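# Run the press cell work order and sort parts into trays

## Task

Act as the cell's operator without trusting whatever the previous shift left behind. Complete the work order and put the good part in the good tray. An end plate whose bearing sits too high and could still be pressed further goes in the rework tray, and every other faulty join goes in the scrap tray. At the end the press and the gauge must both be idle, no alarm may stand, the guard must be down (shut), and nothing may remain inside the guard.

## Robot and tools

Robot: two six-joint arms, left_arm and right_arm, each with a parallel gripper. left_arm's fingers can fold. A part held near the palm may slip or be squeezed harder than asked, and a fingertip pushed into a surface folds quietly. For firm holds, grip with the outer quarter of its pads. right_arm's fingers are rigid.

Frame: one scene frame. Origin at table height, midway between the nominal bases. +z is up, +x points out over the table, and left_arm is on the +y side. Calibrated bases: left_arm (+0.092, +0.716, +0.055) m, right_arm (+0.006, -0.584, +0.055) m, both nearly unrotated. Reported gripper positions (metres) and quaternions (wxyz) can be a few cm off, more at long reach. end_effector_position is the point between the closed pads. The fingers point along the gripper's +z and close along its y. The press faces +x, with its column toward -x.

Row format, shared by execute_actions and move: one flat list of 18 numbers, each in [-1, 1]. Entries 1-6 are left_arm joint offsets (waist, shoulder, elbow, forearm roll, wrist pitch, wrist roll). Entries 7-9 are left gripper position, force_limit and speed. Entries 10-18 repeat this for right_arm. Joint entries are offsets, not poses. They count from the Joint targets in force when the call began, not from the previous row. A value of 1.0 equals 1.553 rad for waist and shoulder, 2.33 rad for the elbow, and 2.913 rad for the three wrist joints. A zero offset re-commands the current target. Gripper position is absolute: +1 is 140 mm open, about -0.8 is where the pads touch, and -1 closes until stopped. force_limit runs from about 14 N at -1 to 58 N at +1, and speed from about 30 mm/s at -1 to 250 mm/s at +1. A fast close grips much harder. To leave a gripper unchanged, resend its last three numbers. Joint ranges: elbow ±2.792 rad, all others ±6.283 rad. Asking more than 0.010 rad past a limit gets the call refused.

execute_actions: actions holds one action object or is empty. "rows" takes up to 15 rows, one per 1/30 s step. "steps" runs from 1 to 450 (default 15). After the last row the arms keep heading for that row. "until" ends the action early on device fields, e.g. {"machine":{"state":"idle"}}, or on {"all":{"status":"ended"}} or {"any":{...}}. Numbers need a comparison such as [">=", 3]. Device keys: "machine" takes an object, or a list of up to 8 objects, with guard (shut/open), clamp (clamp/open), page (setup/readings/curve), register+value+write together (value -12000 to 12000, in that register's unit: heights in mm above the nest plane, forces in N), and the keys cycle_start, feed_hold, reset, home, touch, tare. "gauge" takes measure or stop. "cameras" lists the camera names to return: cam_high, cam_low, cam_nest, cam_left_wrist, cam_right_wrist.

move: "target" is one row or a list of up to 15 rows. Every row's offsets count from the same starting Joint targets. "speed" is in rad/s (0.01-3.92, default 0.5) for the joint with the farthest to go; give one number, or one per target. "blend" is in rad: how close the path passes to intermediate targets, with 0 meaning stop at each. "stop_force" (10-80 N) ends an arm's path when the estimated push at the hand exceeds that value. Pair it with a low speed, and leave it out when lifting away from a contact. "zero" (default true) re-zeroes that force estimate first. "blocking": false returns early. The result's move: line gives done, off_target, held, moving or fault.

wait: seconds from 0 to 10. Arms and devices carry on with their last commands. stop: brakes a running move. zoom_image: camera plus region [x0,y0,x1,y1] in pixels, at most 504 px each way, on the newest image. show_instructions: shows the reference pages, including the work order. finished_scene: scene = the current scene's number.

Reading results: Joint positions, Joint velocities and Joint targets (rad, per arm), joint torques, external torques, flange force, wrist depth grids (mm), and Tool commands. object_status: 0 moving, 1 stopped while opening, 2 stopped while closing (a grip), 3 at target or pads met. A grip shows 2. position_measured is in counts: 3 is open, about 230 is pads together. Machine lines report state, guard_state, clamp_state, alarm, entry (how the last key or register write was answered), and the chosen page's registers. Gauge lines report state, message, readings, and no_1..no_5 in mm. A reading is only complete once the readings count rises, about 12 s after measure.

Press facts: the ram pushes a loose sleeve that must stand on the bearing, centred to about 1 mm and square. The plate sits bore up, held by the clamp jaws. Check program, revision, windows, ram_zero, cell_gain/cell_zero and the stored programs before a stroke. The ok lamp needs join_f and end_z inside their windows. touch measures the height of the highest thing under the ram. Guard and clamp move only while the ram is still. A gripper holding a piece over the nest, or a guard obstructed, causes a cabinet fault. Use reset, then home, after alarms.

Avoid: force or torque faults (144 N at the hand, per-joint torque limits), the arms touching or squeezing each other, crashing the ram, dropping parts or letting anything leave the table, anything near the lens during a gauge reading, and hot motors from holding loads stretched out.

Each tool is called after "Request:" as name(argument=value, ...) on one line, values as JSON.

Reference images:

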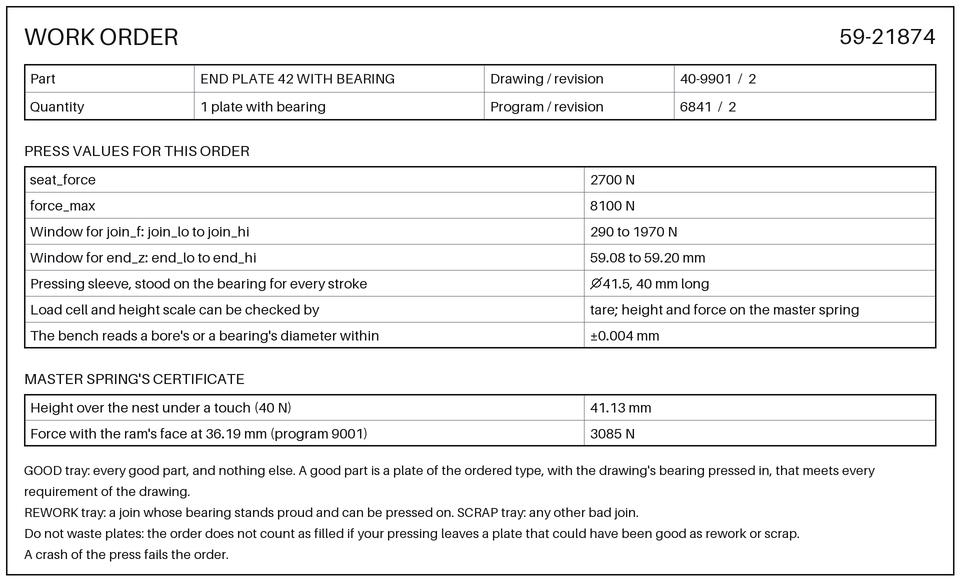

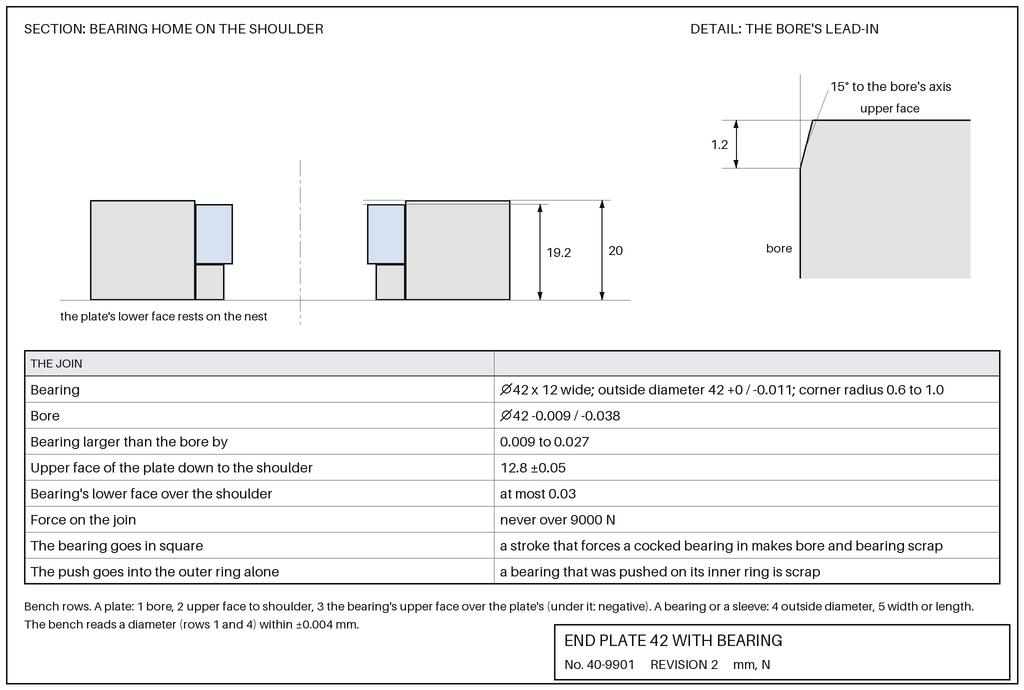

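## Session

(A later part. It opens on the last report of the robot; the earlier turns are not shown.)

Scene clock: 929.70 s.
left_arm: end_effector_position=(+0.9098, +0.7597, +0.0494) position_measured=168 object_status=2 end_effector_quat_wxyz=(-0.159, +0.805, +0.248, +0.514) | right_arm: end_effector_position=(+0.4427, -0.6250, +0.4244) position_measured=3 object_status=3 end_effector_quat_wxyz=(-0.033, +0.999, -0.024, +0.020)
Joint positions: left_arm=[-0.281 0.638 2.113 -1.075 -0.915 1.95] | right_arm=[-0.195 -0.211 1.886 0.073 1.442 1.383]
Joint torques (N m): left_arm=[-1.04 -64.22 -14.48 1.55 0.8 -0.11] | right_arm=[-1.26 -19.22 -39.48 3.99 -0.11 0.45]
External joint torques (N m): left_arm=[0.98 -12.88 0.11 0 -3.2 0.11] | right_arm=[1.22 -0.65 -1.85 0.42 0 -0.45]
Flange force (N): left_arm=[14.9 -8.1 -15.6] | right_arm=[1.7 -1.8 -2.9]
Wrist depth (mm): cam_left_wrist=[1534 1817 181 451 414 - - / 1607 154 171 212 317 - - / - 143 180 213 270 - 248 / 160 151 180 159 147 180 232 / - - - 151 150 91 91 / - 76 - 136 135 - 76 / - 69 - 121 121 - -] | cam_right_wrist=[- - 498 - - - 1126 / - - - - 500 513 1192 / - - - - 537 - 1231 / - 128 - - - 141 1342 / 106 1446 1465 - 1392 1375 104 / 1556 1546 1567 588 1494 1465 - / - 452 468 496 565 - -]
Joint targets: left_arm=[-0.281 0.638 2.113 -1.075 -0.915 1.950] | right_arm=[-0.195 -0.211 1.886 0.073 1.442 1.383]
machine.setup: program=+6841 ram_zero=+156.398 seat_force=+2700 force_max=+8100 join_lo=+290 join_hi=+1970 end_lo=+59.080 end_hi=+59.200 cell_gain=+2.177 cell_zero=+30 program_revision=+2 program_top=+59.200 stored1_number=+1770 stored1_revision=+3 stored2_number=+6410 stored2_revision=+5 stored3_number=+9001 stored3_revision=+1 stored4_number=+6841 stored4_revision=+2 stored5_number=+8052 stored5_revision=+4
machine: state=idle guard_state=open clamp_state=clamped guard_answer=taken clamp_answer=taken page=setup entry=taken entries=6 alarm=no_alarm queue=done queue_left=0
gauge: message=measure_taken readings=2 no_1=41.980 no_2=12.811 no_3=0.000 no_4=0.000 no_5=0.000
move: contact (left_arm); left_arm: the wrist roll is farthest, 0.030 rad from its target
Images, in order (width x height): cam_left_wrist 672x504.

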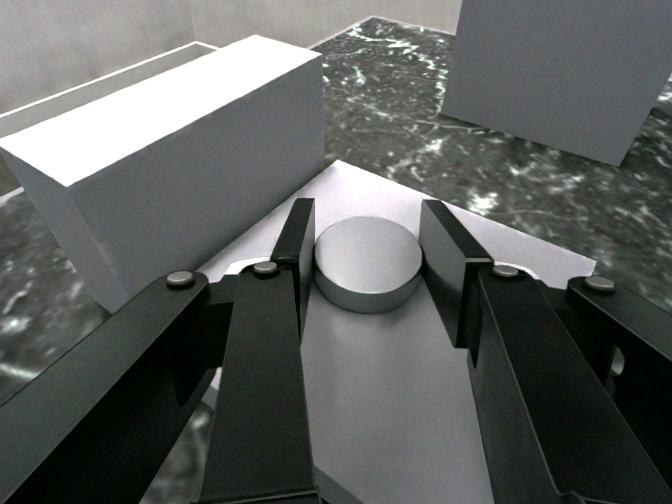

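Request:
execute_actions(actions=[{"rows":[[0,0,0,0,0,0,0.1,-0.5,-1,0,0,0,0,0,0,1,1,1]],"steps":60}], cameras=["cam_left_wrist"])

Request:
move(target=[[-0.1046,-0.0903,0.0564,-0.0612,-0.018,0.0142,0.1,-0.5,-1,0,0,0,0,0,0,1,1,1],[-0.3102,-0.231,0.104,-0.1858,-0.0604,0.0642,0.1,-0.5,-1,0,0,0,0,0,0,1,1,1]], speed=[0.2,0.5], blend=[0.05,0])

Request:
execute_actions(actions=[{"gauge":{"measure":true},"steps":450,"until":{"gauge":{"readings":[">",2]}}}])

Scene clock: 938.07 s.
left_arm: end_effector_position=(+0.9098, +0.7597, +0.0494) position_measured=117 object_status=3 end_effector_quat_wxyz=(-0.159, +0.805, +0.248, +0.514) | right_arm: end_effector_position=(+0.4427, -0.6250, +0.4244) position_measured=3 object_status=3 end_effector_quat_wxyz=(-0.033, +0.999, -0.024, +0.020)
Joint positions: left_arm=[-0.281 0.638 2.113 -1.075 -0.915 1.95] | right_arm=[-0.195 -0.211 1.886 0.073 1.442 1.383]
Joint torques (N m): left_arm=[0.43 -70.71 -16.15 1.62 -2.48 -0.09] | right_arm=[-0.68 -19.4 -39.61 3.89 -0.16 0.49]
External joint torques (N m): left_arm=[-0.57 -6.6 1.67 -0.06 0.09 0.09] | right_arm=[0.65 -0.51 -1.7 0.52 0.04 -0.49]
Flange force (N): left_arm=[8.2 -5.0 -10.6] | right_arm=[1.5 -0.4 -2.8]
Wrist depth (mm): cam_left_wrist=[- - 190 398 423 246 - / - 154 171 208 - 280 - / - 143 179 208 210 - - / 160 149 156 169 169 122 220 / - 91 146 155 155 109 75 / - - 136 135 135 - - / - - - 124 121 118 -] | cam_right_wrist=[- 480 508 498 - - 1126 / 519 539 - - - 516 1149 / - 558 - 540 532 - 1231 / - 127 - - - 553 1296 / 106 1437 1392 - 1383 1281 104 / 1546 1535 - 593 1504 1465 - / 1601 456 456 503 585 1546 -]
Joint targets: left_arm=[-0.281 0.638 2.113 -1.075 -0.915 1.950] | right_arm=[-0.195 -0.211 1.886 0.073 1.442 1.383]
machine.setup: program=+6841 ram_zero=+156.398 seat_force=+2700 force_max=+8100 join_lo=+290 join_hi=+1970 end_lo=+59.080 end_hi=+59.200 cell_gain=+2.177 cell_zero=+30 program_revision=+2 program_top=+59.200 stored1_number=+1770 stored1_revision=+3 stored2_number=+6410 stored2_revision=+5 stored3_number=+9001 stored3_revision=+1 stored4_number=+6841 stored4_revision=+2 stored5_number=+8052 stored5_revision=+4
machine: state=idle guard_state=open clamp_state=clamped guard_answer=taken clamp_answer=taken page=setup entry=taken entries=6 alarm=no_alarm queue=done queue_left=0
gauge: message=measure_taken readings=2 no_1=41.980 no_2=12.811 no_3=0.000 no_4=0.000 no_5=0.000
Images, in order (width x height): cam_left_wrist 672x504.

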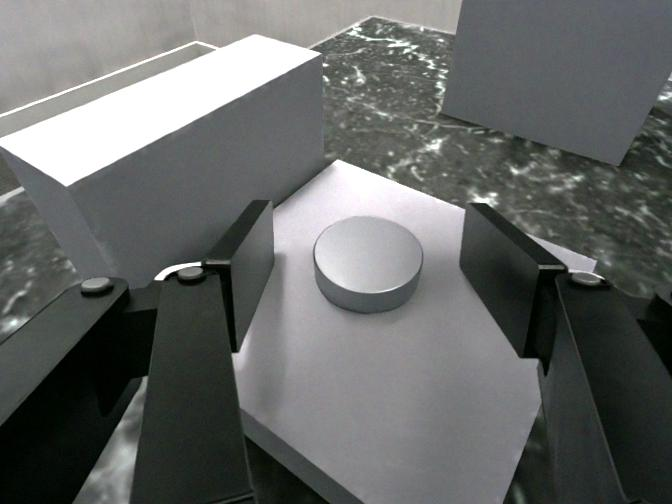

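Scene clock: 940.13 s.
left_arm: end_effector_position=(+0.6844, +0.6070, +0.1745) position_measured=117 object_status=3 end_effector_quat_wxyz=(-0.159, +0.806, +0.250, +0.513) | right_arm: end_effector_position=(+0.4427, -0.6250, +0.4244) position_measured=3 object_status=3 end_effector_quat_wxyz=(-0.033, +0.999, -0.024, +0.020)
Joint positions: left_arm=[-0.763 0.279 2.356 -1.616 -1.091 2.137] | right_arm=[-0.195 -0.211 1.886 0.073 1.442 1.383]
Joint torques (N m): left_arm=[0.7 -42.32 -19.27 1.14 -2.23 -0.15] | right_arm=[-1.07 -18.9 -39.73 3.91 -0.16 0.51]
External joint torques (N m): left_arm=[-0.75 -4.19 1.56 -0.01 0.06 0.15] | right_arm=[1.04 -1.06 -1.77 0.53 0.03 -0.52]
Flange force (N): left_arm=[5.7 -6.7 -6.8] | right_arm=[0.8 -1.3 -3.0]
Wrist depth (mm): cam_left_wrist=[- - 2147 - 538 1423 1350 / 2001 2128 432 471 - 596 1397 / 1699 463 449 421 451 465 442 / - 401 132 - - 140 348 / - 91 324 334 - 105 76 / - - 282 293 - - - / - - 260 259 251 - -] | cam_right_wrist=[- - - - - 495 1143 / - - - 512 - - 1167 / - - - - - - 1231 / 582 137 - - 1318 141 1259 / 106 1455 1446 - 1375 1383 104 / 1535 1556 1535 611 1410 1401 - / 1578 457 469 495 590 1546 -]
Joint targets: left_arm=[-0.763 0.279 2.356 -1.616 -1.091 2.137] | right_arm=[-0.195 -0.211 1.886 0.073 1.442 1.383]
machine.setup: program=+6841 ram_zero=+156.398 seat_force=+2700 force_max=+8100 join_lo=+290 join_hi=+1970 end_lo=+59.080 end_hi=+59.200 cell_gain=+2.177 cell_zero=+30 program_revision=+2 program_top=+59.200 stored1_number=+1770 stored1_revision=+3 stored2_number=+6410 stored2_revision=+5 stored3_number=+9001 stored3_revision=+1 stored4_number=+6841 stored4_revision=+2 stored5_number=+8052 stored5_revision=+4
machine: state=idle guard_state=open clamp_state=clamped guard_answer=taken clamp_answer=taken page=setup entry=taken entries=6 alarm=no_alarm queue=done queue_left=0
gauge: message=measure_taken readings=2 no_1=41.980 no_2=12.811 no_3=0.000 no_4=0.000 no_5=0.000
move: done

Scene clock: 952.33 s.
left_arm: end_effector_position=(+0.6843, +0.6070, +0.1746) position_measured=117 object_status=3 end_effector_quat_wxyz=(-0.159, +0.806, +0.250, +0.513) | right_arm: end_effector_position=(+0.4427, -0.6250, +0.4244) position_measured=3 object_status=3 end_effector_quat_wxyz=(-0.033, +0.999, -0.024, +0.020)
Joint positions: left_arm=[-0.763 0.279 2.356 -1.616 -1.091 2.137] | right_arm=[-0.195 -0.211 1.886 0.073 1.442 1.383]
Joint torques (N m): left_arm=[0.47 -41.84 -19.31 1.29 -2.25 -0.09] | right_arm=[-1.12 -18.99 -39.65 3.98 -0.22 0.51]
External joint torques (N m): left_arm=[-0.54 -4.63 1.77 -0.16 0.08 0.09] | right_arm=[1.09 -0.93 -1.82 0.45 0.09 -0.51]
Flange force (N): left_arm=[6.5 -7.6 -7.2] | right_arm=[1.1 -1.4 -3.2]
Wrist depth (mm): cam_left_wrist=[1554 - - - - - - / 1640 2090 547 469 562 583 1350 / 1652 - 441 419 452 - 504 / 394 - 133 398 - 118 348 / - 91 316 326 327 105 76 / - - 284 286 300 - - / - - 259 259 260 - -] | cam_right_wrist=[494 - - - - - 1132 / - - - - 506 - 1186 / - 575 - - - 570 1218 / - 134 - - - 141 - / 106 1418 1474 784 1392 1437 104 / 1578 1455 1525 559 1484 1446 - / 1612 456 468 500 1601 1578 -]
Joint targets: left_arm=[-0.763 0.279 2.356 -1.616 -1.091 2.137] | right_arm=[-0.195 -0.211 1.886 0.073 1.442 1.383]
Tool commands: left_gripper/position=+0.1 left_gripper/force_limit=-0.5 left_gripper/speed=-1.0 right_gripper/position=+1.0 right_gripper/force_limit=+1.0 right_gripper/speed=+1.0
machine.setup: program=+6841 ram_zero=+156.398 seat_force=+2700 force_max=+8100 join_lo=+290 join_hi=+1970 end_lo=+59.080 end_hi=+59.200 cell_gain=+2.177 cell_zero=+30 program_revision=+2 program_top=+59.200 stored1_number=+1770 stored1_revision=+3 stored2_number=+6410 stored2_revision=+5 stored3_number=+9001 stored3_revision=+1 stored4_number=+6841 stored4_revision=+2 stored5_number=+8052 stored5_revision=+4
machine: state=idle guard_state=open clamp_state=clamped guard_answer=taken clamp_answer=taken page=setup entry=taken entries=6 alarm=no_alarm queue=done queue_left=0
gauge: message=measure_taken readings=3 no_1=0.000 no_2=0.000 no_3=0.000 no_4=41.995 no_5=11.999

Request:
execute_actions(actions=[{"gauge":{"measure":true},"steps":450,"until":{"gauge":{"readings":[">",3]}}}])

Scene clock: 967.53 s.
left_arm: end_effector_position=(+0.6843, +0.6070, +0.1746) position_measured=117 object_status=3 end_effector_quat_wxyz=(-0.159, +0.806, +0.250, +0.513) | right_arm: end_effector_position=(+0.4427, -0.6250, +0.4244) position_measured=3 object_status=3 end_effector_quat_wxyz=(-0.033, +0.999, -0.024, +0.020)
Joint positions: left_arm=[-0.763 0.279 2.356 -1.616 -1.091 2.137] | right_arm=[-0.195 -0.211 1.886 0.073 1.442 1.383]
Joint torques (N m): left_arm=[0.23 -42.23 -19.24 1.23 -2.22 -0.12] | right_arm=[-1.1 -19.21 -39.93 3.93 -0.17 0.46]
External joint torques (N m): left_arm=[-0.28 -4.36 1.6 -0.1 0.04 0.12] | right_arm=[1.07 -0.7 -1.39 0.49 0.06 -0.47]
Flange force (N): left_arm=[6.4 -7.1 -6.2] | right_arm=[0.9 -1.5 -2.3]
Wrist depth (mm): cam_left_wrist=[- - - - - - 1350 / - 2207 2228 484 - 530 - / 1749 460 430 424 445 480 - / - 396 132 - - 136 347 / - 91 - - - 105 75 / - - 282 - 292 - - / - - 258 260 252 - -] | cam_right_wrist=[- 509 - - - 482 1121 / - - - - - - 1161 / - - - - 526 535 1281 / - 137 - 590 569 141 1199 / 106 1484 1437 - 1401 1375 104 / 1546 1556 1660 573 1484 1446 - / 1636 455 471 501 1546 1514 -]
Joint targets: left_arm=[-0.763 0.279 2.356 -1.616 -1.091 2.137] | right_arm=[-0.195 -0.211 1.886 0.073 1.442 1.383]
Tool commands: left_gripper/position=+0.1 left_gripper/force_limit=-0.5 left_gripper/speed=-1.0 right_gripper/position=+1.0 right_gripper/force_limit=+1.0 right_gripper/speed=+1.0
machine.setup: program=+6841 ram_zero=+156.398 seat_force=+2700 force_max=+8100 join_lo=+290 join_hi=+1970 end_lo=+59.080 end_hi=+59.200 cell_gain=+2.177 cell_zero=+30 program_revision=+2 program_top=+59.200 stored1_number=+1770 stored1_revision=+3 stored2_number=+6410 stored2_revision=+5 stored3_number=+9001 stored3_revision=+1 stored4_number=+6841 stored4_revision=+2 stored5_number=+8052 stored5_revision=+4
machine: state=idle guard_state=open clamp_state=clamped guard_answer=taken clamp_answer=taken page=setup entry=taken entries=6 alarm=no_alarm queue=done queue_left=0
gauge: message=measure_taken readings=4 no_1=0.000 no_2=0.000 no_3=0.000 no_4=41.994 no_5=12.009

Request:
move(target=[[0.2056,0.1407,-0.0476,0.1246,0.0424,-0.05,0.1,-0.5,-1,0,0,0,0,0,0,1,1,1],[0.3102,0.2247,-0.104,0.1825,0.0625,-0.0606,0.1,-0.5,-1,0,0,0,0,0,0,1,1,1]], speed=[0.5,0.2], blend=[0.05,0])

Request:
execute_actions(actions=[{"rows":[[0,0,0,0,0,0,-1,-0.5,-1,0,0,0,0,0,0,1,1,1]],"steps":75}], cameras=["cam_left_wrist"])

Request:
zoom_image(camera="cam_left_wrist", region=[220, 160, 540, 380])

Scene clock: 979.13 s.
left_arm: end_effector_position=(+0.9094, +0.7599, +0.0544) position_measured=117 object_status=3 end_effector_quat_wxyz=(-0.159, +0.805, +0.250, +0.513) | right_arm: end_effector_position=(+0.4427, -0.6250, +0.4244) position_measured=3 object_status=3 end_effector_quat_wxyz=(-0.033, +0.999, -0.024, +0.020)
Joint positions: left_arm=[-0.281 0.628 2.114 -1.085 -0.909 1.96] | right_arm=[-0.195 -0.211 1.886 0.073 1.442 1.383]
Joint torques (N m): left_arm=[-0.19 -70.08 -16.83 1.64 -2.51 -0.18] | right_arm=[-1.2 -18.85 -39.56 3.92 -0.19 0.47]
External joint torques (N m): left_arm=[0.11 -6.5 2.29 -0.09 0.13 0.18] | right_arm=[1.15 -1.05 -1.88 0.5 0.06 -0.47]
Flange force (N): left_arm=[8.3 -6.5 -10.5] | right_arm=[1.1 -1.7 -3.2]
Wrist depth (mm): cam_left_wrist=[- - 196 - - - 227 / 1652 164 173 203 - - - / 137 143 176 215 215 266 264 / 163 149 156 177 176 140 211 / - 91 152 156 159 109 76 / - - 144 141 141 137 - / - - - 130 125 126 -] | cam_right_wrist=[- - 505 - - 446 1104 / - - 521 - 516 508 1143 / - - - - 547 536 1167 / - 127 560 579 578 150 1273 / 106 1428 1367 - 1392 1392 104 / 1567 1535 1494 601 1455 - - / 1578 456 468 497 1514 1546 -]
Joint targets: left_arm=[-0.281 0.628 2.113 -1.085 -0.909 1.960] | right_arm=[-0.195 -0.211 1.886 0.073 1.442 1.383]
machine.setup: program=+6841 ram_zero=+156.398 seat_force=+2700 force_max=+8100 join_lo=+290 join_hi=+1970 end_lo=+59.080 end_hi=+59.200 cell_gain=+2.177 cell_zero=+30 program_revision=+2 program_top=+59.200 stored1_number=+1770 stored1_revision=+3 stored2_number=+6410 stored2_revision=+5 stored3_number=+9001 stored3_revision=+1 stored4_number=+6841 stored4_revision=+2 stored5_number=+8052 stored5_revision=+4
machine: state=idle guard_state=open clamp_state=clamped guard_answer=taken clamp_answer=taken page=setup entry=taken entries=6 alarm=no_alarm queue=done queue_left=0
gauge: message=measure_taken readings=4 no_1=0.000 no_2=0.000 no_3=0.000 no_4=41.994 no_5=12.009
move: done

Scene clock: 981.83 s.
left_arm: end_effector_position=(+0.9094, +0.7599, +0.0544) position_measured=168 object_status=2 end_effector_quat_wxyz=(-0.159, +0.805, +0.250, +0.513) | right_arm: end_effector_position=(+0.4427, -0.6250, +0.4244) position_measured=3 object_status=3 end_effector_quat_wxyz=(-0.033, +0.999, -0.024, +0.020)
Joint positions: left_arm=[-0.281 0.628 2.113 -1.085 -0.909 1.96] | right_arm=[-0.195 -0.211 1.886 0.073 1.442 1.383]
Joint torques (N m): left_arm=[0.93 -68.82 -16.26 1.54 -1.85 -0.1] | right_arm=[-1.04 -18.76 -39.77 3.97 -0.18 0.47]
External joint torques (N m): left_arm=[-1.04 -8.15 1.31 0.05 -0.55 0.1] | right_arm=[1 -1.03 -1.48 0.44 0.07 -0.47]
Flange force (N): left_arm=[9.4 -5.1 -12.8] | right_arm=[0.5 -1.3 -2.6]
Wrist depth (mm): cam_left_wrist=[- - 203 1817 408 - - / 1920 164 173 199 318 275 - / 137 143 180 216 279 266 255 / 164 153 180 165 147 187 - / - - - 156 156 91 91 / - 76 - 141 141 - 76 / - 69 - 128 126 - -] | cam_right_wrist=[525 525 - - - - 1110 / - - - - - - 1192 / - 570 - - 549 - 1218 / 578 137 - - 1484 149 1266 / 106 1418 1418 - 1383 1392 104 / 1525 1556 - 565 1494 1455 - / 1601 454 465 496 1546 1578 -]
Joint targets: left_arm=[-0.281 0.628 2.113 -1.085 -0.909 1.960] | right_arm=[-0.195 -0.211 1.886 0.073 1.442 1.383]
machine.setup: program=+6841 ram_zero=+156.398 seat_force=+2700 force_max=+8100 join_lo=+290 join_hi=+1970 end_lo=+59.080 end_hi=+59.200 cell_gain=+2.177 cell_zero=+30 program_revision=+2 program_top=+59.200 stored1_number=+1770 stored1_revision=+3 stored2_number=+6410 stored2_revision=+5 stored3_number=+9001 stored3_revision=+1 stored4_number=+6841 stored4_revision=+2 stored5_number=+8052 stored5_revision=+4
machine: state=idle guard_state=open clamp_state=clamped guard_answer=taken clamp_answer=taken page=setup entry=taken entries=6 alarm=no_alarm queue=done queue_left=0
gauge: message=measure_taken readings=4 no_1=0.000 no_2=0.000 no_3=0.000 no_4=41.994 no_5=12.009
Images, in order (width x height): cam_left_wrist 672x504.

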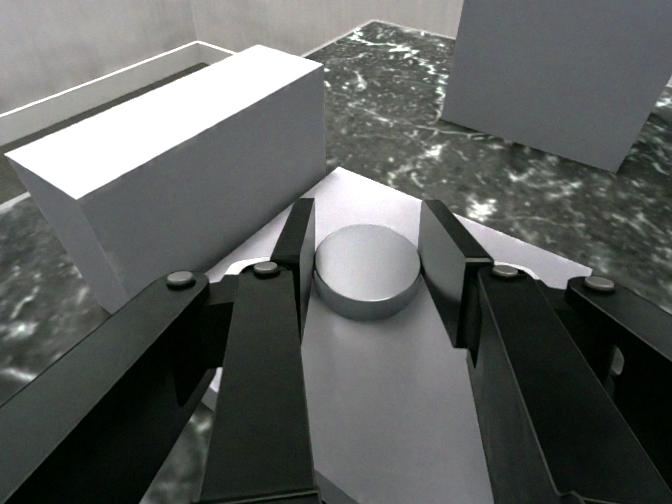

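Scaled by 1.575 from the camera's 672x504 image, which has a finer 960x720 frame.

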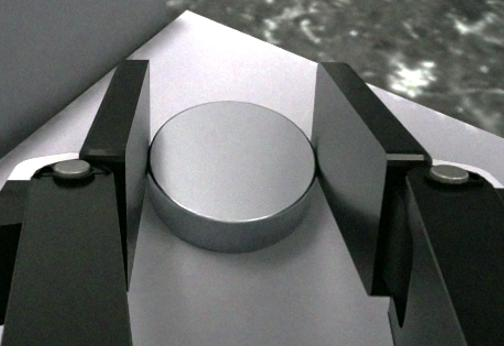

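Request:
move(target=[[0,-0.0572,-0.0005,-0.0226,0.0138,0.0364,-1,-0.5,-1,0,0,0,0,0,0,1,1,1],[-0.0122,-0.34,0.1232,0.3725,0.1232,-0.1335,-1,-0.5,-1,0,0,0,0,0,0,1,1,1]], speed=[0.2,0.6], blend=[0.03,0])

Request:
move(target=[[-0.0874,0.1034,-0.1182,0.545,-0.1432,-0.2946,-1,-0.5,-1,0,0,0,0,0,0,1,1,1],[-0.2663,0.2482,-0.1806,0.4444,-0.0846,-0.25,-1,-0.5,-1,0,0,0,0,0,0,1,1,1]], speed=[0.6,0.25], blend=[0.05,0], cameras=["cam_left_wrist","cam_nest"])

Request:
zoom_image(camera="cam_nest", region=[220, 90, 480, 350])

Scene clock: 1005.20 s.
left_arm: end_effector_position=(+0.7760, +0.5428, +0.2538) position_measured=168 object_status=2 end_effector_quat_wxyz=(+0.083, +0.819, -0.122, +0.555) | right_arm: end_effector_position=(+0.4427, -0.6250, +0.4244) position_measured=3 object_status=3 end_effector_quat_wxyz=(-0.033, +0.999, -0.024, +0.020)
Joint positions: left_arm=[-0.3 0.1 2.401 0 -0.55 1.571] | right_arm=[-0.195 -0.211 1.886 0.073 1.442 1.383]
Joint torques (N m): left_arm=[0.19 -35.28 -30.03 2.78 -2.96 -0.12] | right_arm=[-1.56 -18.78 -39.65 3.9 -0.19 0.55]
External joint torques (N m): left_arm=[-0.3 -3.39 1.68 -0.14 0.31 0.12] | right_arm=[1.5 -1.01 -1.65 0.51 0.07 -0.56]
Flange force (N): left_arm=[2.8 2.4 -9.3] | right_arm=[0.9 -2.3 -2.8]
Wrist depth (mm): cam_left_wrist=[- 1357 1449 1397 - - 2090 / 385 - - 1607 1831 1985 1905 / - - - - 638 - - / 461 - - 165 136 457 - / - - - 157 115 91 93 / - 76 - - - - 76 / - 69 - 333 - - -] | cam_right_wrist=[- - - - - - 1126 / 543 539 - - - - 1143 / - - - - 545 526 1238 / - 128 - - 562 150 1273 / 106 1465 1474 872 1199 1375 104 / 1567 1525 1578 593 1446 1455 - / 463 456 466 497 1546 1535 -]
Joint targets: left_arm=[-0.300 0.100 2.401 0.000 -0.550 1.571] | right_arm=[-0.195 -0.211 1.886 0.073 1.442 1.383]
machine.setup: program=+6841 ram_zero=+156.398 seat_force=+2700 force_max=+8100 join_lo=+290 join_hi=+1970 end_lo=+59.080 end_hi=+59.200 cell_gain=+2.177 cell_zero=+30 program_revision=+2 program_top=+59.200 stored1_number=+1770 stored1_revision=+3 stored2_number=+6410 stored2_revision=+5 stored3_number=+9001 stored3_revision=+1 stored4_number=+6841 stored4_revision=+2 stored5_number=+8052 stored5_revision=+4
machine: state=idle guard_state=open clamp_state=clamped guard_answer=taken clamp_answer=taken page=setup entry=taken entries=6 alarm=no_alarm queue=done queue_left=0
gauge: message=measure_taken readings=4 no_1=0.000 no_2=0.000 no_3=0.000 no_4=41.994 no_5=12.009
move: done

Scene clock: 1009.47 s.
left_arm: end_effector_position=(+0.5985, +0.0239, +0.1798) position_measured=168 object_status=2 end_effector_quat_wxyz=(+0.380, +0.596, -0.597, +0.379) | right_arm: end_effector_position=(+0.4427, -0.6250, +0.4244) position_measured=3 object_status=3 end_effector_quat_wxyz=(-0.033, +0.999, -0.024, +0.020)
Joint positions: left_arm=[-0.714 0.485 1.98 1.295 -0.797 0.843] | right_arm=[-0.195 -0.211 1.886 0.073 1.442 1.383]
Joint torques (N m): left_arm=[0.47 -74.73 -33.35 -0.43 -2.17 -0.15] | right_arm=[-1.4 -18.96 -39.59 3.94 -0.19 0.54]
External joint torques (N m): left_arm=[-0.49 -6.45 1.51 -0.05 0.24 0.15] | right_arm=[1.34 -0.87 -1.86 0.49 0.06 -0.54]
Flange force (N): left_arm=[4.9 8.9 -8.3] | right_arm=[1.4 -1.9 -3.1]
Wrist depth (mm): cam_left_wrist=[- 762 - - 793 2147 2654 / 570 589 - 633 - - - / 489 304 307 306 320 308 - / 247 264 256 165 147 266 - / - - - 163 164 91 91 / - 76 - 167 165 - 76 / - 69 - 148 148 - -] | cam_right_wrist=[509 - 519 491 - - 1115 / 525 - 521 511 - - 1180 / 562 522 535 - - - 1218 / - 137 588 - - 141 1273 / 106 1418 1428 - 1418 1392 104 / 1601 1535 1465 584 1504 - - / 1612 452 462 498 1484 1514 -]
Joint targets: left_arm=[-0.714 0.485 1.980 1.295 -0.797 0.843] | right_arm=[-0.195 -0.211 1.886 0.073 1.442 1.383]
machine.setup: program=+6841 ram_zero=+156.398 seat_force=+2700 force_max=+8100 join_lo=+290 join_hi=+1970 end_lo=+59.080 end_hi=+59.200 cell_gain=+2.177 cell_zero=+30 program_revision=+2 program_top=+59.200 stored1_number=+1770 stored1_revision=+3 stored2_number=+6410 stored2_revision=+5 stored3_number=+9001 stored3_revision=+1 stored4_number=+6841 stored4_revision=+2 stored5_number=+8052 stored5_revision=+4
machine: state=idle guard_state=open clamp_state=clamped guard_answer=taken clamp_answer=taken page=setup entry=taken entries=6 alarm=no_alarm queue=done queue_left=0
gauge: message=measure_taken readings=4 no_1=0.000 no_2=0.000 no_3=0.000 no_4=41.994 no_5=12.009
move: done
Images, in order (width x height): cam_nest 672x504, cam_left_wrist 672x504.

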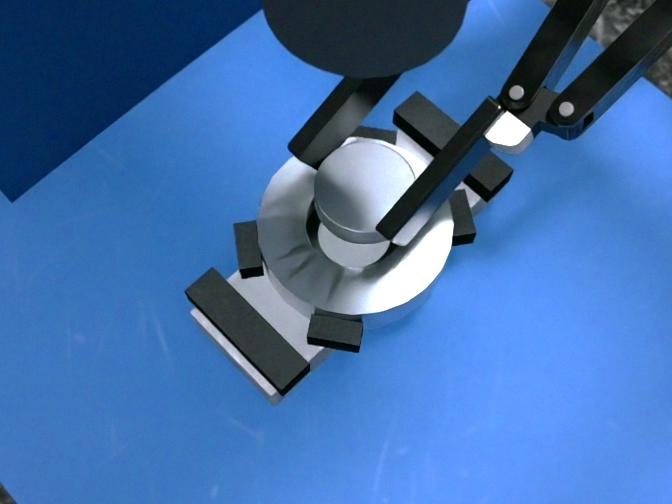

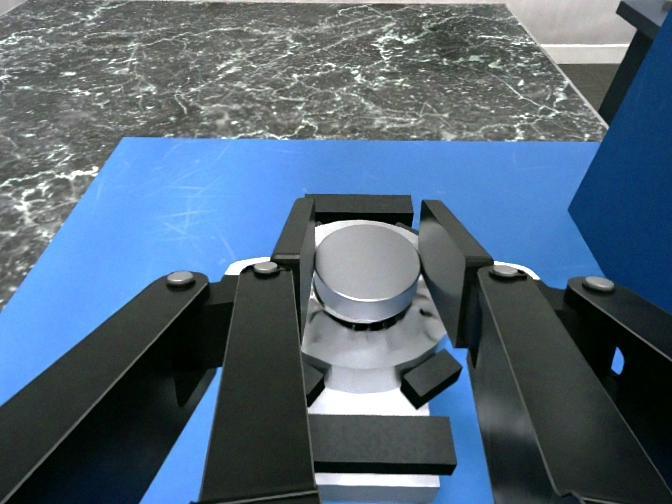

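Scaled by 1.938 from the camera's 672x504 image, which has a finer 960x720 frame.

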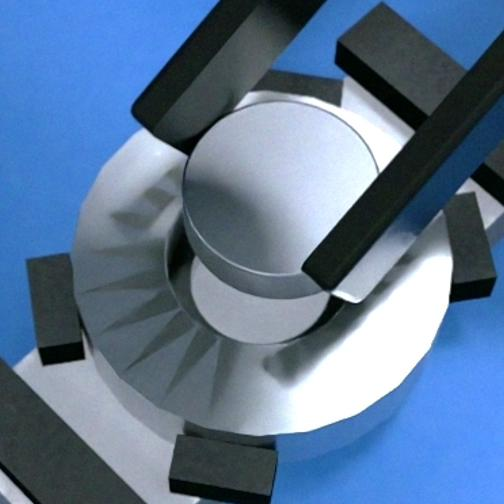

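Request:
move(target=[-0.0037,0.0097,-0.0023,-0.005,0.0002,0.0049,-1,-0.5,-1,0,0,0,0,0,0,1,1,1], speed=0.05, cameras=["cam_left_wrist","cam_nest"])

Request:
zoom_image(camera="cam_nest", region=[260, 130, 460, 290])

Request:
zoom_image(camera="cam_left_wrist", region=[270, 190, 480, 400])

Scene clock: 1031.47 s.
left_arm: end_effector_position=(+0.5992, +0.0183, +0.1720) position_measured=168 object_status=2 end_effector_quat_wxyz=(+0.380, +0.596, -0.597, +0.379) | right_arm: end_effector_position=(+0.4427, -0.6250, +0.4244) position_measured=3 object_status=3 end_effector_quat_wxyz=(-0.033, +0.999, -0.024, +0.020)
Joint positions: left_arm=[-0.719 0.5 1.974 1.28 -0.796 0.857] | right_arm=[-0.195 -0.211 1.886 0.073 1.442 1.383]
Joint torques (N m): left_arm=[-0.05 -76.68 -33.2 -0.36 -2.21 0] | right_arm=[-0.76 -19.15 -39.87 3.92 -0.24 0.47]
External joint torques (N m): left_arm=[0.06 -5.6 1.56 -0.07 0.26 0] | right_arm=[0.71 -0.66 -1.52 0.5 0.12 -0.47]
Flange force (N): left_arm=[4.2 7.5 -8.0] | right_arm=[1.0 -0.6 -2.7]
Wrist depth (mm): cam_left_wrist=[762 - 755 757 727 777 3067 / 583 - - - - - 589 / - 294 291 294 292 284 238 / 245 253 254 165 147 247 242 / - - - 156 155 91 91 / - 76 - 155 156 - 76 / - 69 - 140 139 - -] | cam_right_wrist=[513 534 499 - 498 473 1115 / 527 549 - - - 518 1192 / - 562 541 - 532 - 1252 / - 137 - - 560 149 1245 / 106 1428 1410 - 1392 1358 104 / 1578 1525 1525 558 1474 1484 - / 1601 454 469 495 1514 1535 -]
Joint targets: left_arm=[-0.719 0.500 1.974 1.280 -0.796 0.857] | right_arm=[-0.195 -0.211 1.886 0.073 1.442 1.383]
machine.setup: program=+6841 ram_zero=+156.398 seat_force=+2700 force_max=+8100 join_lo=+290 join_hi=+1970 end_lo=+59.080 end_hi=+59.200 cell_gain=+2.177 cell_zero=+30 program_revision=+2 program_top=+59.200 stored1_number=+1770 stored1_revision=+3 stored2_number=+6410 stored2_revision=+5 stored3_number=+9001 stored3_revision=+1 stored4_number=+6841 stored4_revision=+2 stored5_number=+8052 stored5_revision=+4
machine: state=idle guard_state=open clamp_state=clamped guard_answer=taken clamp_answer=taken page=setup entry=taken entries=6 alarm=no_alarm queue=done queue_left=0
gauge: message=measure_taken readings=4 no_1=0.000 no_2=0.000 no_3=0.000 no_4=41.994 no_5=12.009
move: done
Images, in order (width x height): cam_nest 672x504, cam_left_wrist 672x504.

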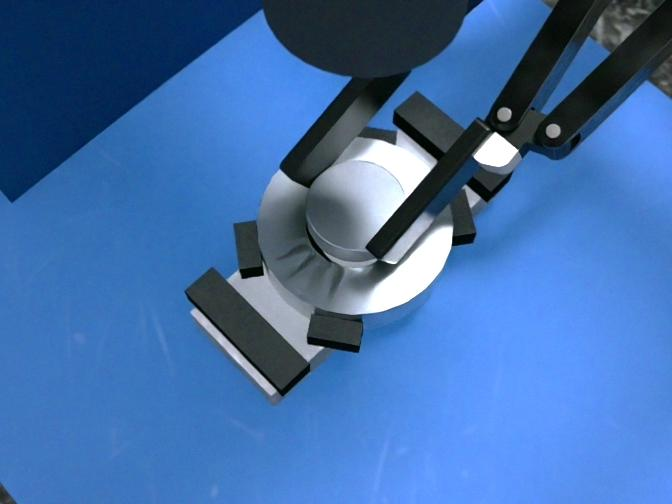

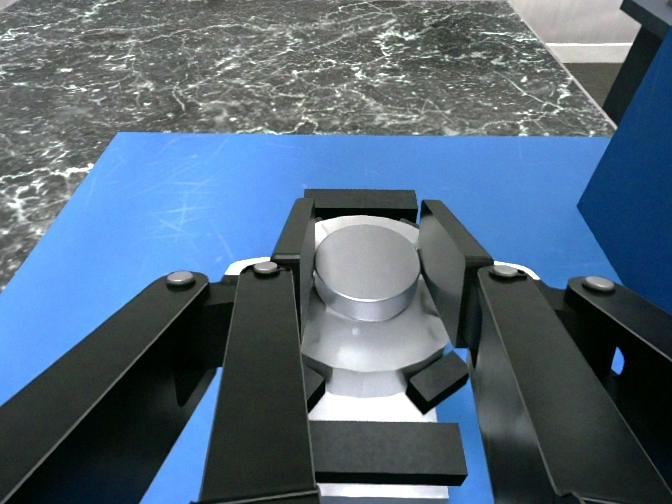

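Scaled by 2.520 from the camera's 672x504 image, which has a finer 960x720 frame.

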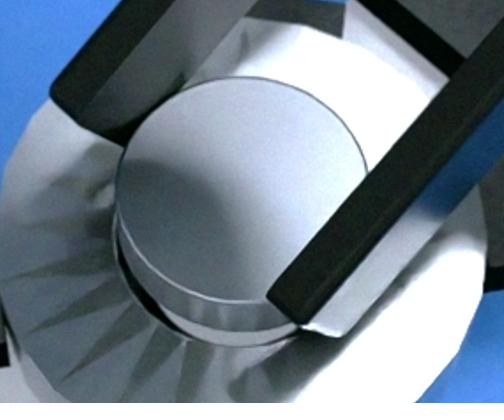

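Scaled by 2.400 from the camera's 672x504 image, which has a finer 960x720 frame.

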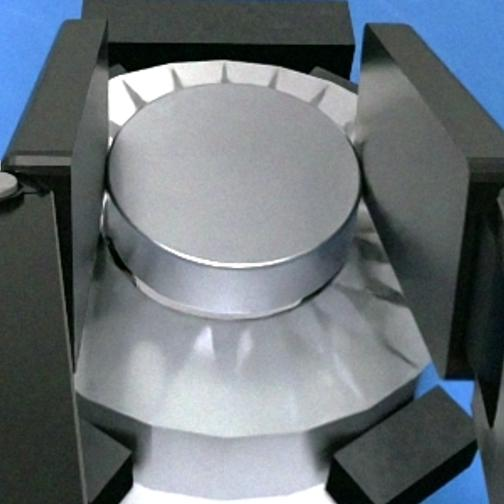

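Request:
move(target=[0,0.0124,0.0018,-0.0077,-0.0025,0.0111,-1,-0.5,-1,0,0,0,0,0,0,1,1,1], speed=0.012, stop_force=10, cameras=["cam_left_wrist","cam_nest"])

Request:
zoom_image(camera="cam_nest", region=[260, 130, 460, 290])

Request:
zoom_image(camera="cam_left_wrist", region=[270, 190, 480, 400])

Scene clock: 1050.03 s.
left_arm: end_effector_position=(+0.5993, +0.0182, +0.1680) position_measured=168 object_status=2 end_effector_quat_wxyz=(+0.380, +0.596, -0.597, +0.380) | right_arm: end_effector_position=(+0.4427, -0.6250, +0.4244) position_measured=3 object_status=3 end_effector_quat_wxyz=(-0.033, +0.999, -0.024, +0.020)
Joint positions: left_arm=[-0.719 0.506 1.976 1.273 -0.798 0.867] | right_arm=[-0.195 -0.211 1.886 0.073 1.442 1.383]
Joint torques (N m): left_arm=[-1.62 -67.53 -22.73 2.65 -0.34 -0.16] | right_arm=[-1.28 -18.9 -39.68 3.91 -0.18 0.51]
External joint torques (N m): left_arm=[1.47 -14.87 -8.61 -3.05 -1.63 0.16] | right_arm=[1.25 -1.05 -1.65 0.5 0.06 -0.51]
Flange force (N): left_arm=[15.5 2.1 -7.8] | right_arm=[0.8 -1.8 -2.8]
Wrist depth (mm): cam_left_wrist=[681 705 - 656 - 850 2654 / 613 564 - 579 568 - - / - 286 288 287 288 288 230 / 240 248 249 164 147 241 229 / - - - 155 153 91 91 / - 76 - 154 154 - 76 / - 69 - 136 133 - -] | cam_right_wrist=[- - - - - - 1115 / - - - - 522 521 1167 / - - - 548 525 543 1231 / - 134 - - - 141 1281 / 106 1418 1428 - 1375 1375 104 / 1601 1546 1410 591 1465 1342 - / 1601 458 467 498 588 1535 -]
Joint targets: left_arm=[-0.719 0.506 1.976 1.273 -0.798 0.867] | right_arm=[-0.195 -0.211 1.886 0.073 1.442 1.383]
machine.setup: program=+6841 ram_zero=+156.398 seat_force=+2700 force_max=+8100 join_lo=+290 join_hi=+1970 end_lo=+59.080 end_hi=+59.200 cell_gain=+2.177 cell_zero=+30 program_revision=+2 program_top=+59.200 stored1_number=+1770 stored1_revision=+3 stored2_number=+6410 stored2_revision=+5 stored3_number=+9001 stored3_revision=+1 stored4_number=+6841 stored4_revision=+2 stored5_number=+8052 stored5_revision=+4
machine: state=idle guard_state=open clamp_state=clamped guard_answer=taken clamp_answer=taken page=setup entry=taken entries=6 alarm=no_alarm queue=done queue_left=0
gauge: message=measure_taken readings=4 no_1=0.000 no_2=0.000 no_3=0.000 no_4=41.994 no_5=12.009
move: contact (left_arm); left_arm: the wrist roll is farthest, 0.022 rad from its target
Images, in order (width x height): cam_nest 672x504, cam_left_wrist 672x504.

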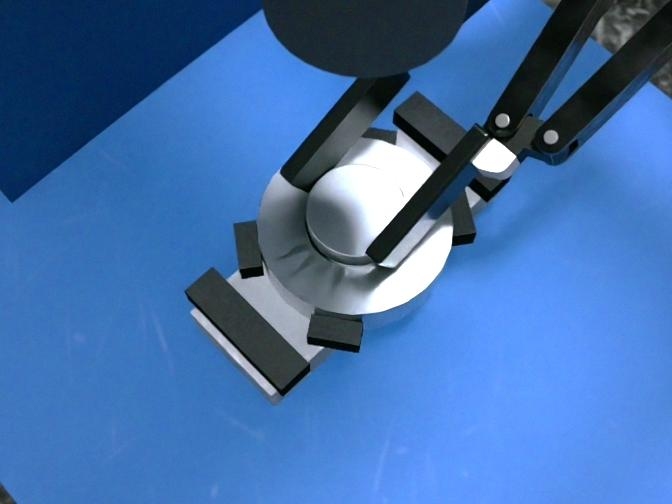

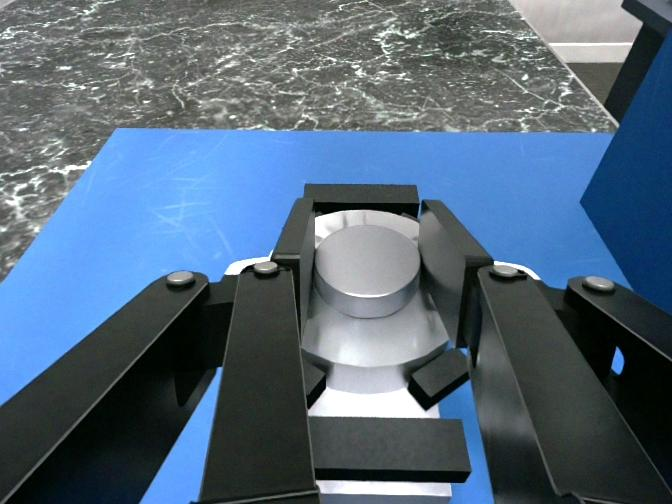

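Scaled by 2.520 from the camera's 672x504 image, which has a finer 960x720 frame.

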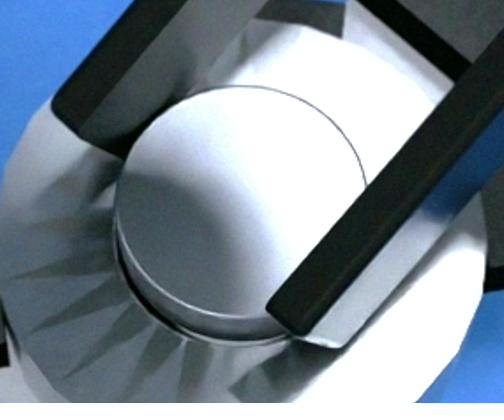

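Scaled by 2.400 from the camera's 672x504 image, which has a finer 960x720 frame.

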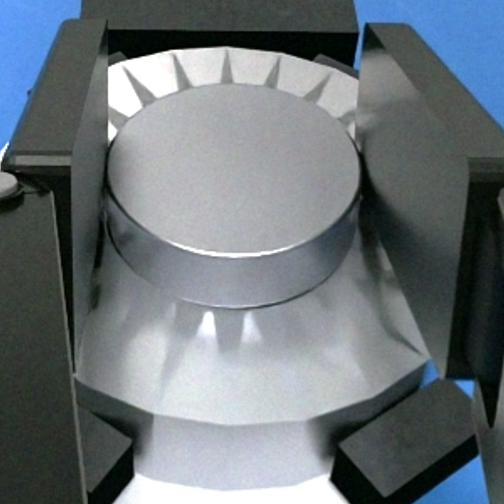

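Request:
execute_actions(actions=[{"rows":[[0,0,0,0,0,0,0.0,-0.5,-1,0,0,0,0,0,0,1,1,1]],"steps":60}], cameras=["cam_left_wrist","cam_nest"])

Request:
zoom_image(camera="cam_nest", region=[260, 130, 460, 290])

Request:
zoom_image(camera="cam_left_wrist", region=[270, 190, 480, 400])

Scene clock: 1059.23 s.
left_arm: end_effector_position=(+0.5993, +0.0182, +0.1680) position_measured=129 object_status=3 end_effector_quat_wxyz=(+0.380, +0.596, -0.597, +0.380) | right_arm: end_effector_position=(+0.4427, -0.6250, +0.4244) position_measured=3 object_status=3 end_effector_quat_wxyz=(-0.033, +0.999, -0.024, +0.020)
Joint positions: left_arm=[-0.719 0.506 1.976 1.273 -0.798 0.867] | right_arm=[-0.195 -0.211 1.886 0.073 1.442 1.383]
Joint torques (N m): left_arm=[0.16 -75.94 -32.59 -0.17 -2.01 -0.11] | right_arm=[-1.09 -19.09 -39.77 3.95 -0.2 0.46]
External joint torques (N m): left_arm=[-0.25 -6.55 1.2 -0.23 0.05 0.11] | right_arm=[1.06 -0.91 -1.71 0.48 0.08 -0.46]
Flange force (N): left_arm=[5.1 8.3 -8.3] | right_arm=[1.0 -1.5 -3.0]
Wrist depth (mm): cam_left_wrist=[687 - 733 718 - - - / 586 551 561 601 - 596 - / 452 286 285 287 276 287 - / 240 248 135 177 173 118 235 / - 92 136 158 160 91 80 / - - 176 154 155 - - / - - - 136 136 - -] | cam_right_wrist=[512 - 506 - 476 - 1126 / - - 519 - - - 1167 / - - - - - 547 1218 / - 138 578 - 531 149 1281 / 106 1455 1437 859 1383 1375 104 / 1546 1556 1636 576 1437 1455 - / 1590 453 468 499 1556 1567 -]
Joint targets: left_arm=[-0.719 0.506 1.976 1.273 -0.798 0.867] | right_arm=[-0.195 -0.211 1.886 0.073 1.442 1.383]
machine.setup: program=+6841 ram_zero=+156.398 seat_force=+2700 force_max=+8100 join_lo=+290 join_hi=+1970 end_lo=+59.080 end_hi=+59.200 cell_gain=+2.177 cell_zero=+30 program_revision=+2 program_top=+59.200 stored1_number=+1770 stored1_revision=+3 stored2_number=+6410 stored2_revision=+5 stored3_number=+9001 stored3_revision=+1 stored4_number=+6841 stored4_revision=+2 stored5_number=+8052 stored5_revision=+4
machine: state=idle guard_state=open clamp_state=clamped guard_answer=taken clamp_answer=taken page=setup entry=taken entries=6 alarm=no_alarm queue=done queue_left=0
gauge: message=measure_taken readings=4 no_1=0.000 no_2=0.000 no_3=0.000 no_4=41.994 no_5=12.009
Images, in order (width x height): cam_nest 672x504, cam_left_wrist 672x504.

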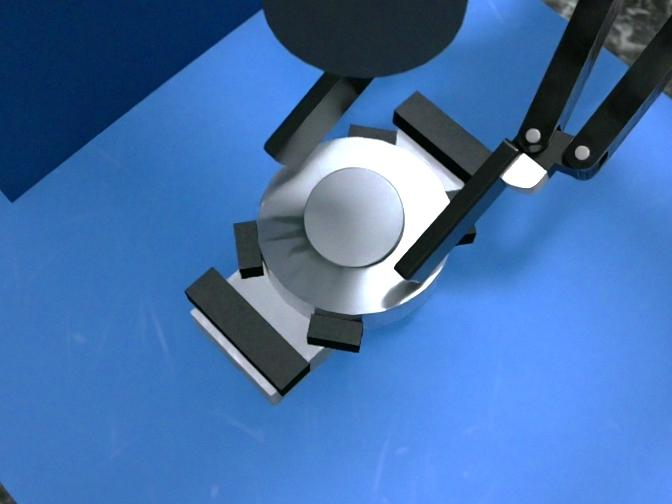

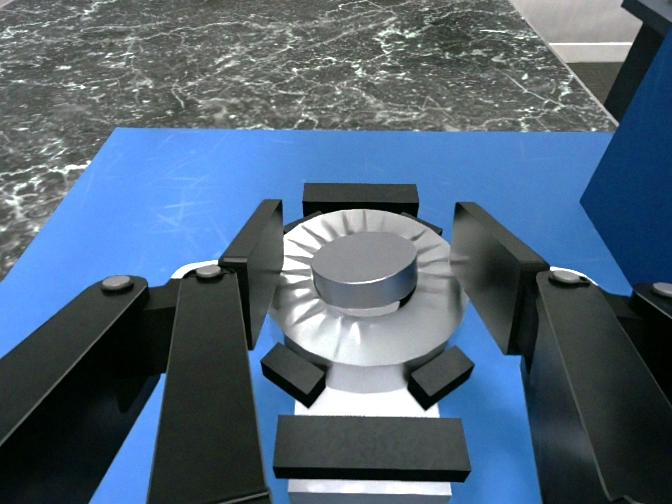

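Scaled by 2.520 from the camera's 672x504 image, which has a finer 960x720 frame.

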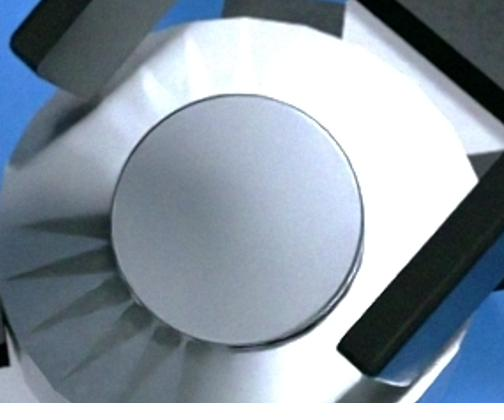

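Scaled by 2.400 from the camera's 672x504 image, which has a finer 960x720 frame.

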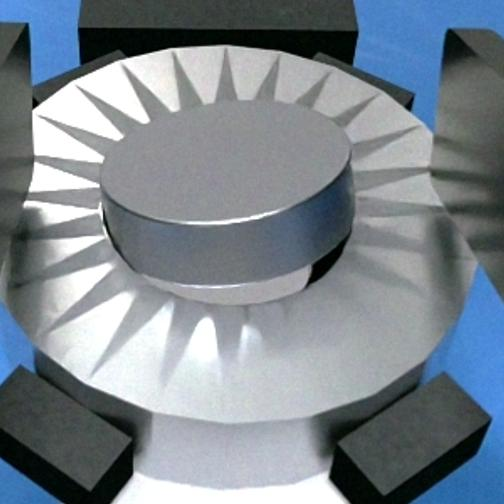

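Request:
execute_actions(actions=[{"rows":[[0,0,0,0,0,0,-1,-0.5,-1,0,0,0,0,0,0,1,1,1]],"steps":60}], cameras=["cam_left_wrist","cam_nest"])

Request:
zoom_image(camera="cam_left_wrist", region=[270, 190, 480, 400])

Scene clock: 1103.97 s.
left_arm: end_effector_position=(+0.5993, +0.0182, +0.1680) position_measured=168 object_status=2 end_effector_quat_wxyz=(+0.380, +0.596, -0.597, +0.380) | right_arm: end_effector_position=(+0.4427, -0.6250, +0.4244) position_measured=3 object_status=3 end_effector_quat_wxyz=(-0.033, +0.999, -0.024, +0.020)
Joint positions: left_arm=[-0.719 0.506 1.976 1.273 -0.798 0.867] | right_arm=[-0.195 -0.211 1.886 0.073 1.442 1.383]
Joint torques (N m): left_arm=[-26.29 -70.35 -18.21 5.8 -9.01 -0.62] | right_arm=[-1.18 -18.65 -39.86 3.95 -0.22 0.48]
External joint torques (N m): left_arm=[26.2 -12.2 -13.19 -6.21 7.03 0.62] | right_arm=[1.15 -1.2 -1.41 0.46 0.1 -0.49]
Flange force (N): left_arm=[6.6 -23.5 -17.5] | right_arm=[0.1 -1.7 -2.6]
Wrist depth (mm): cam_left_wrist=[779 - - 685 - - - / - - - - - - - / - 288 288 287 288 276 221 / 240 247 248 162 147 240 230 / - - - 154 154 91 93 / - 76 - 154 154 - 76 / - 69 - 136 137 - -] | cam_right_wrist=[- 521 - 494 - - 1132 / - - - 505 - - 1161 / - - - - - - 1245 / - 128 - - 573 141 1281 / 106 1455 1455 - 1375 1375 104 / 1494 1535 1624 599 1465 1474 - / 1636 454 464 496 1535 1494 -]
Joint targets: left_arm=[-0.719 0.506 1.976 1.273 -0.798 0.867] | right_arm=[-0.195 -0.211 1.886 0.073 1.442 1.383]
machine.setup: program=+6841 ram_zero=+156.398 seat_force=+2700 force_max=+8100 join_lo=+290 join_hi=+1970 end_lo=+59.080 end_hi=+59.200 cell_gain=+2.177 cell_zero=+30 program_revision=+2 program_top=+59.200 stored1_number=+1770 stored1_revision=+3 stored2_number=+6410 stored2_revision=+5 stored3_number=+9001 stored3_revision=+1 stored4_number=+6841 stored4_revision=+2 stored5_number=+8052 stored5_revision=+4
machine: state=idle guard_state=open clamp_state=clamped guard_answer=taken clamp_answer=taken page=setup entry=taken entries=6 alarm=no_alarm queue=done queue_left=0
gauge: message=measure_taken readings=4 no_1=0.000 no_2=0.000 no_3=0.000 no_4=41.994 no_5=12.009
Images, in order (width x height): cam_nest 672x504, cam_left_wrist 672x504.

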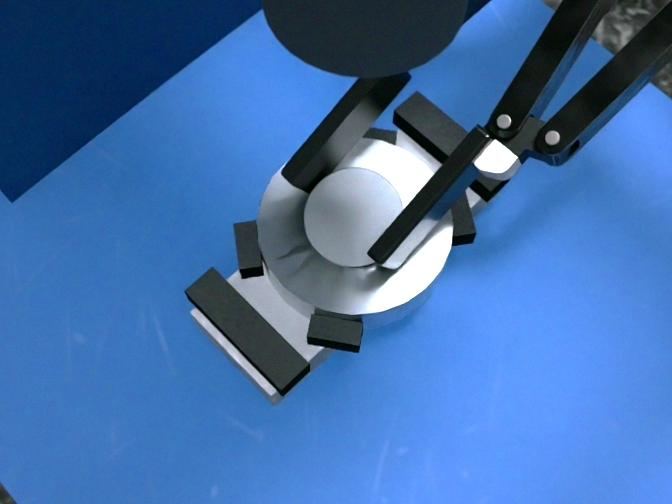

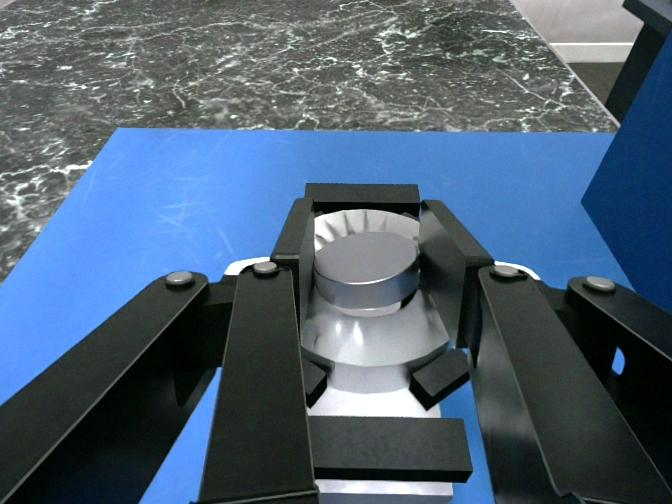

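Scaled by 2.400 from the camera's 672x504 image, which has a finer 960x720 frame.

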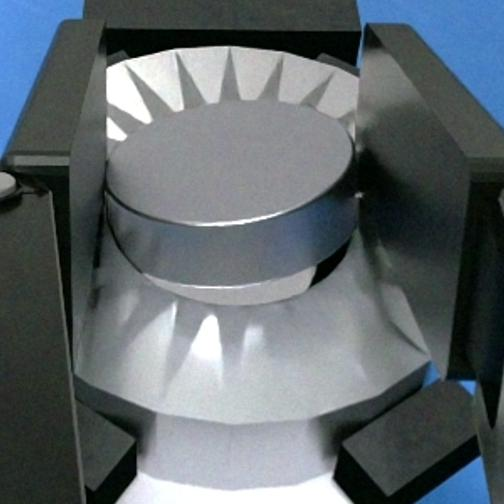

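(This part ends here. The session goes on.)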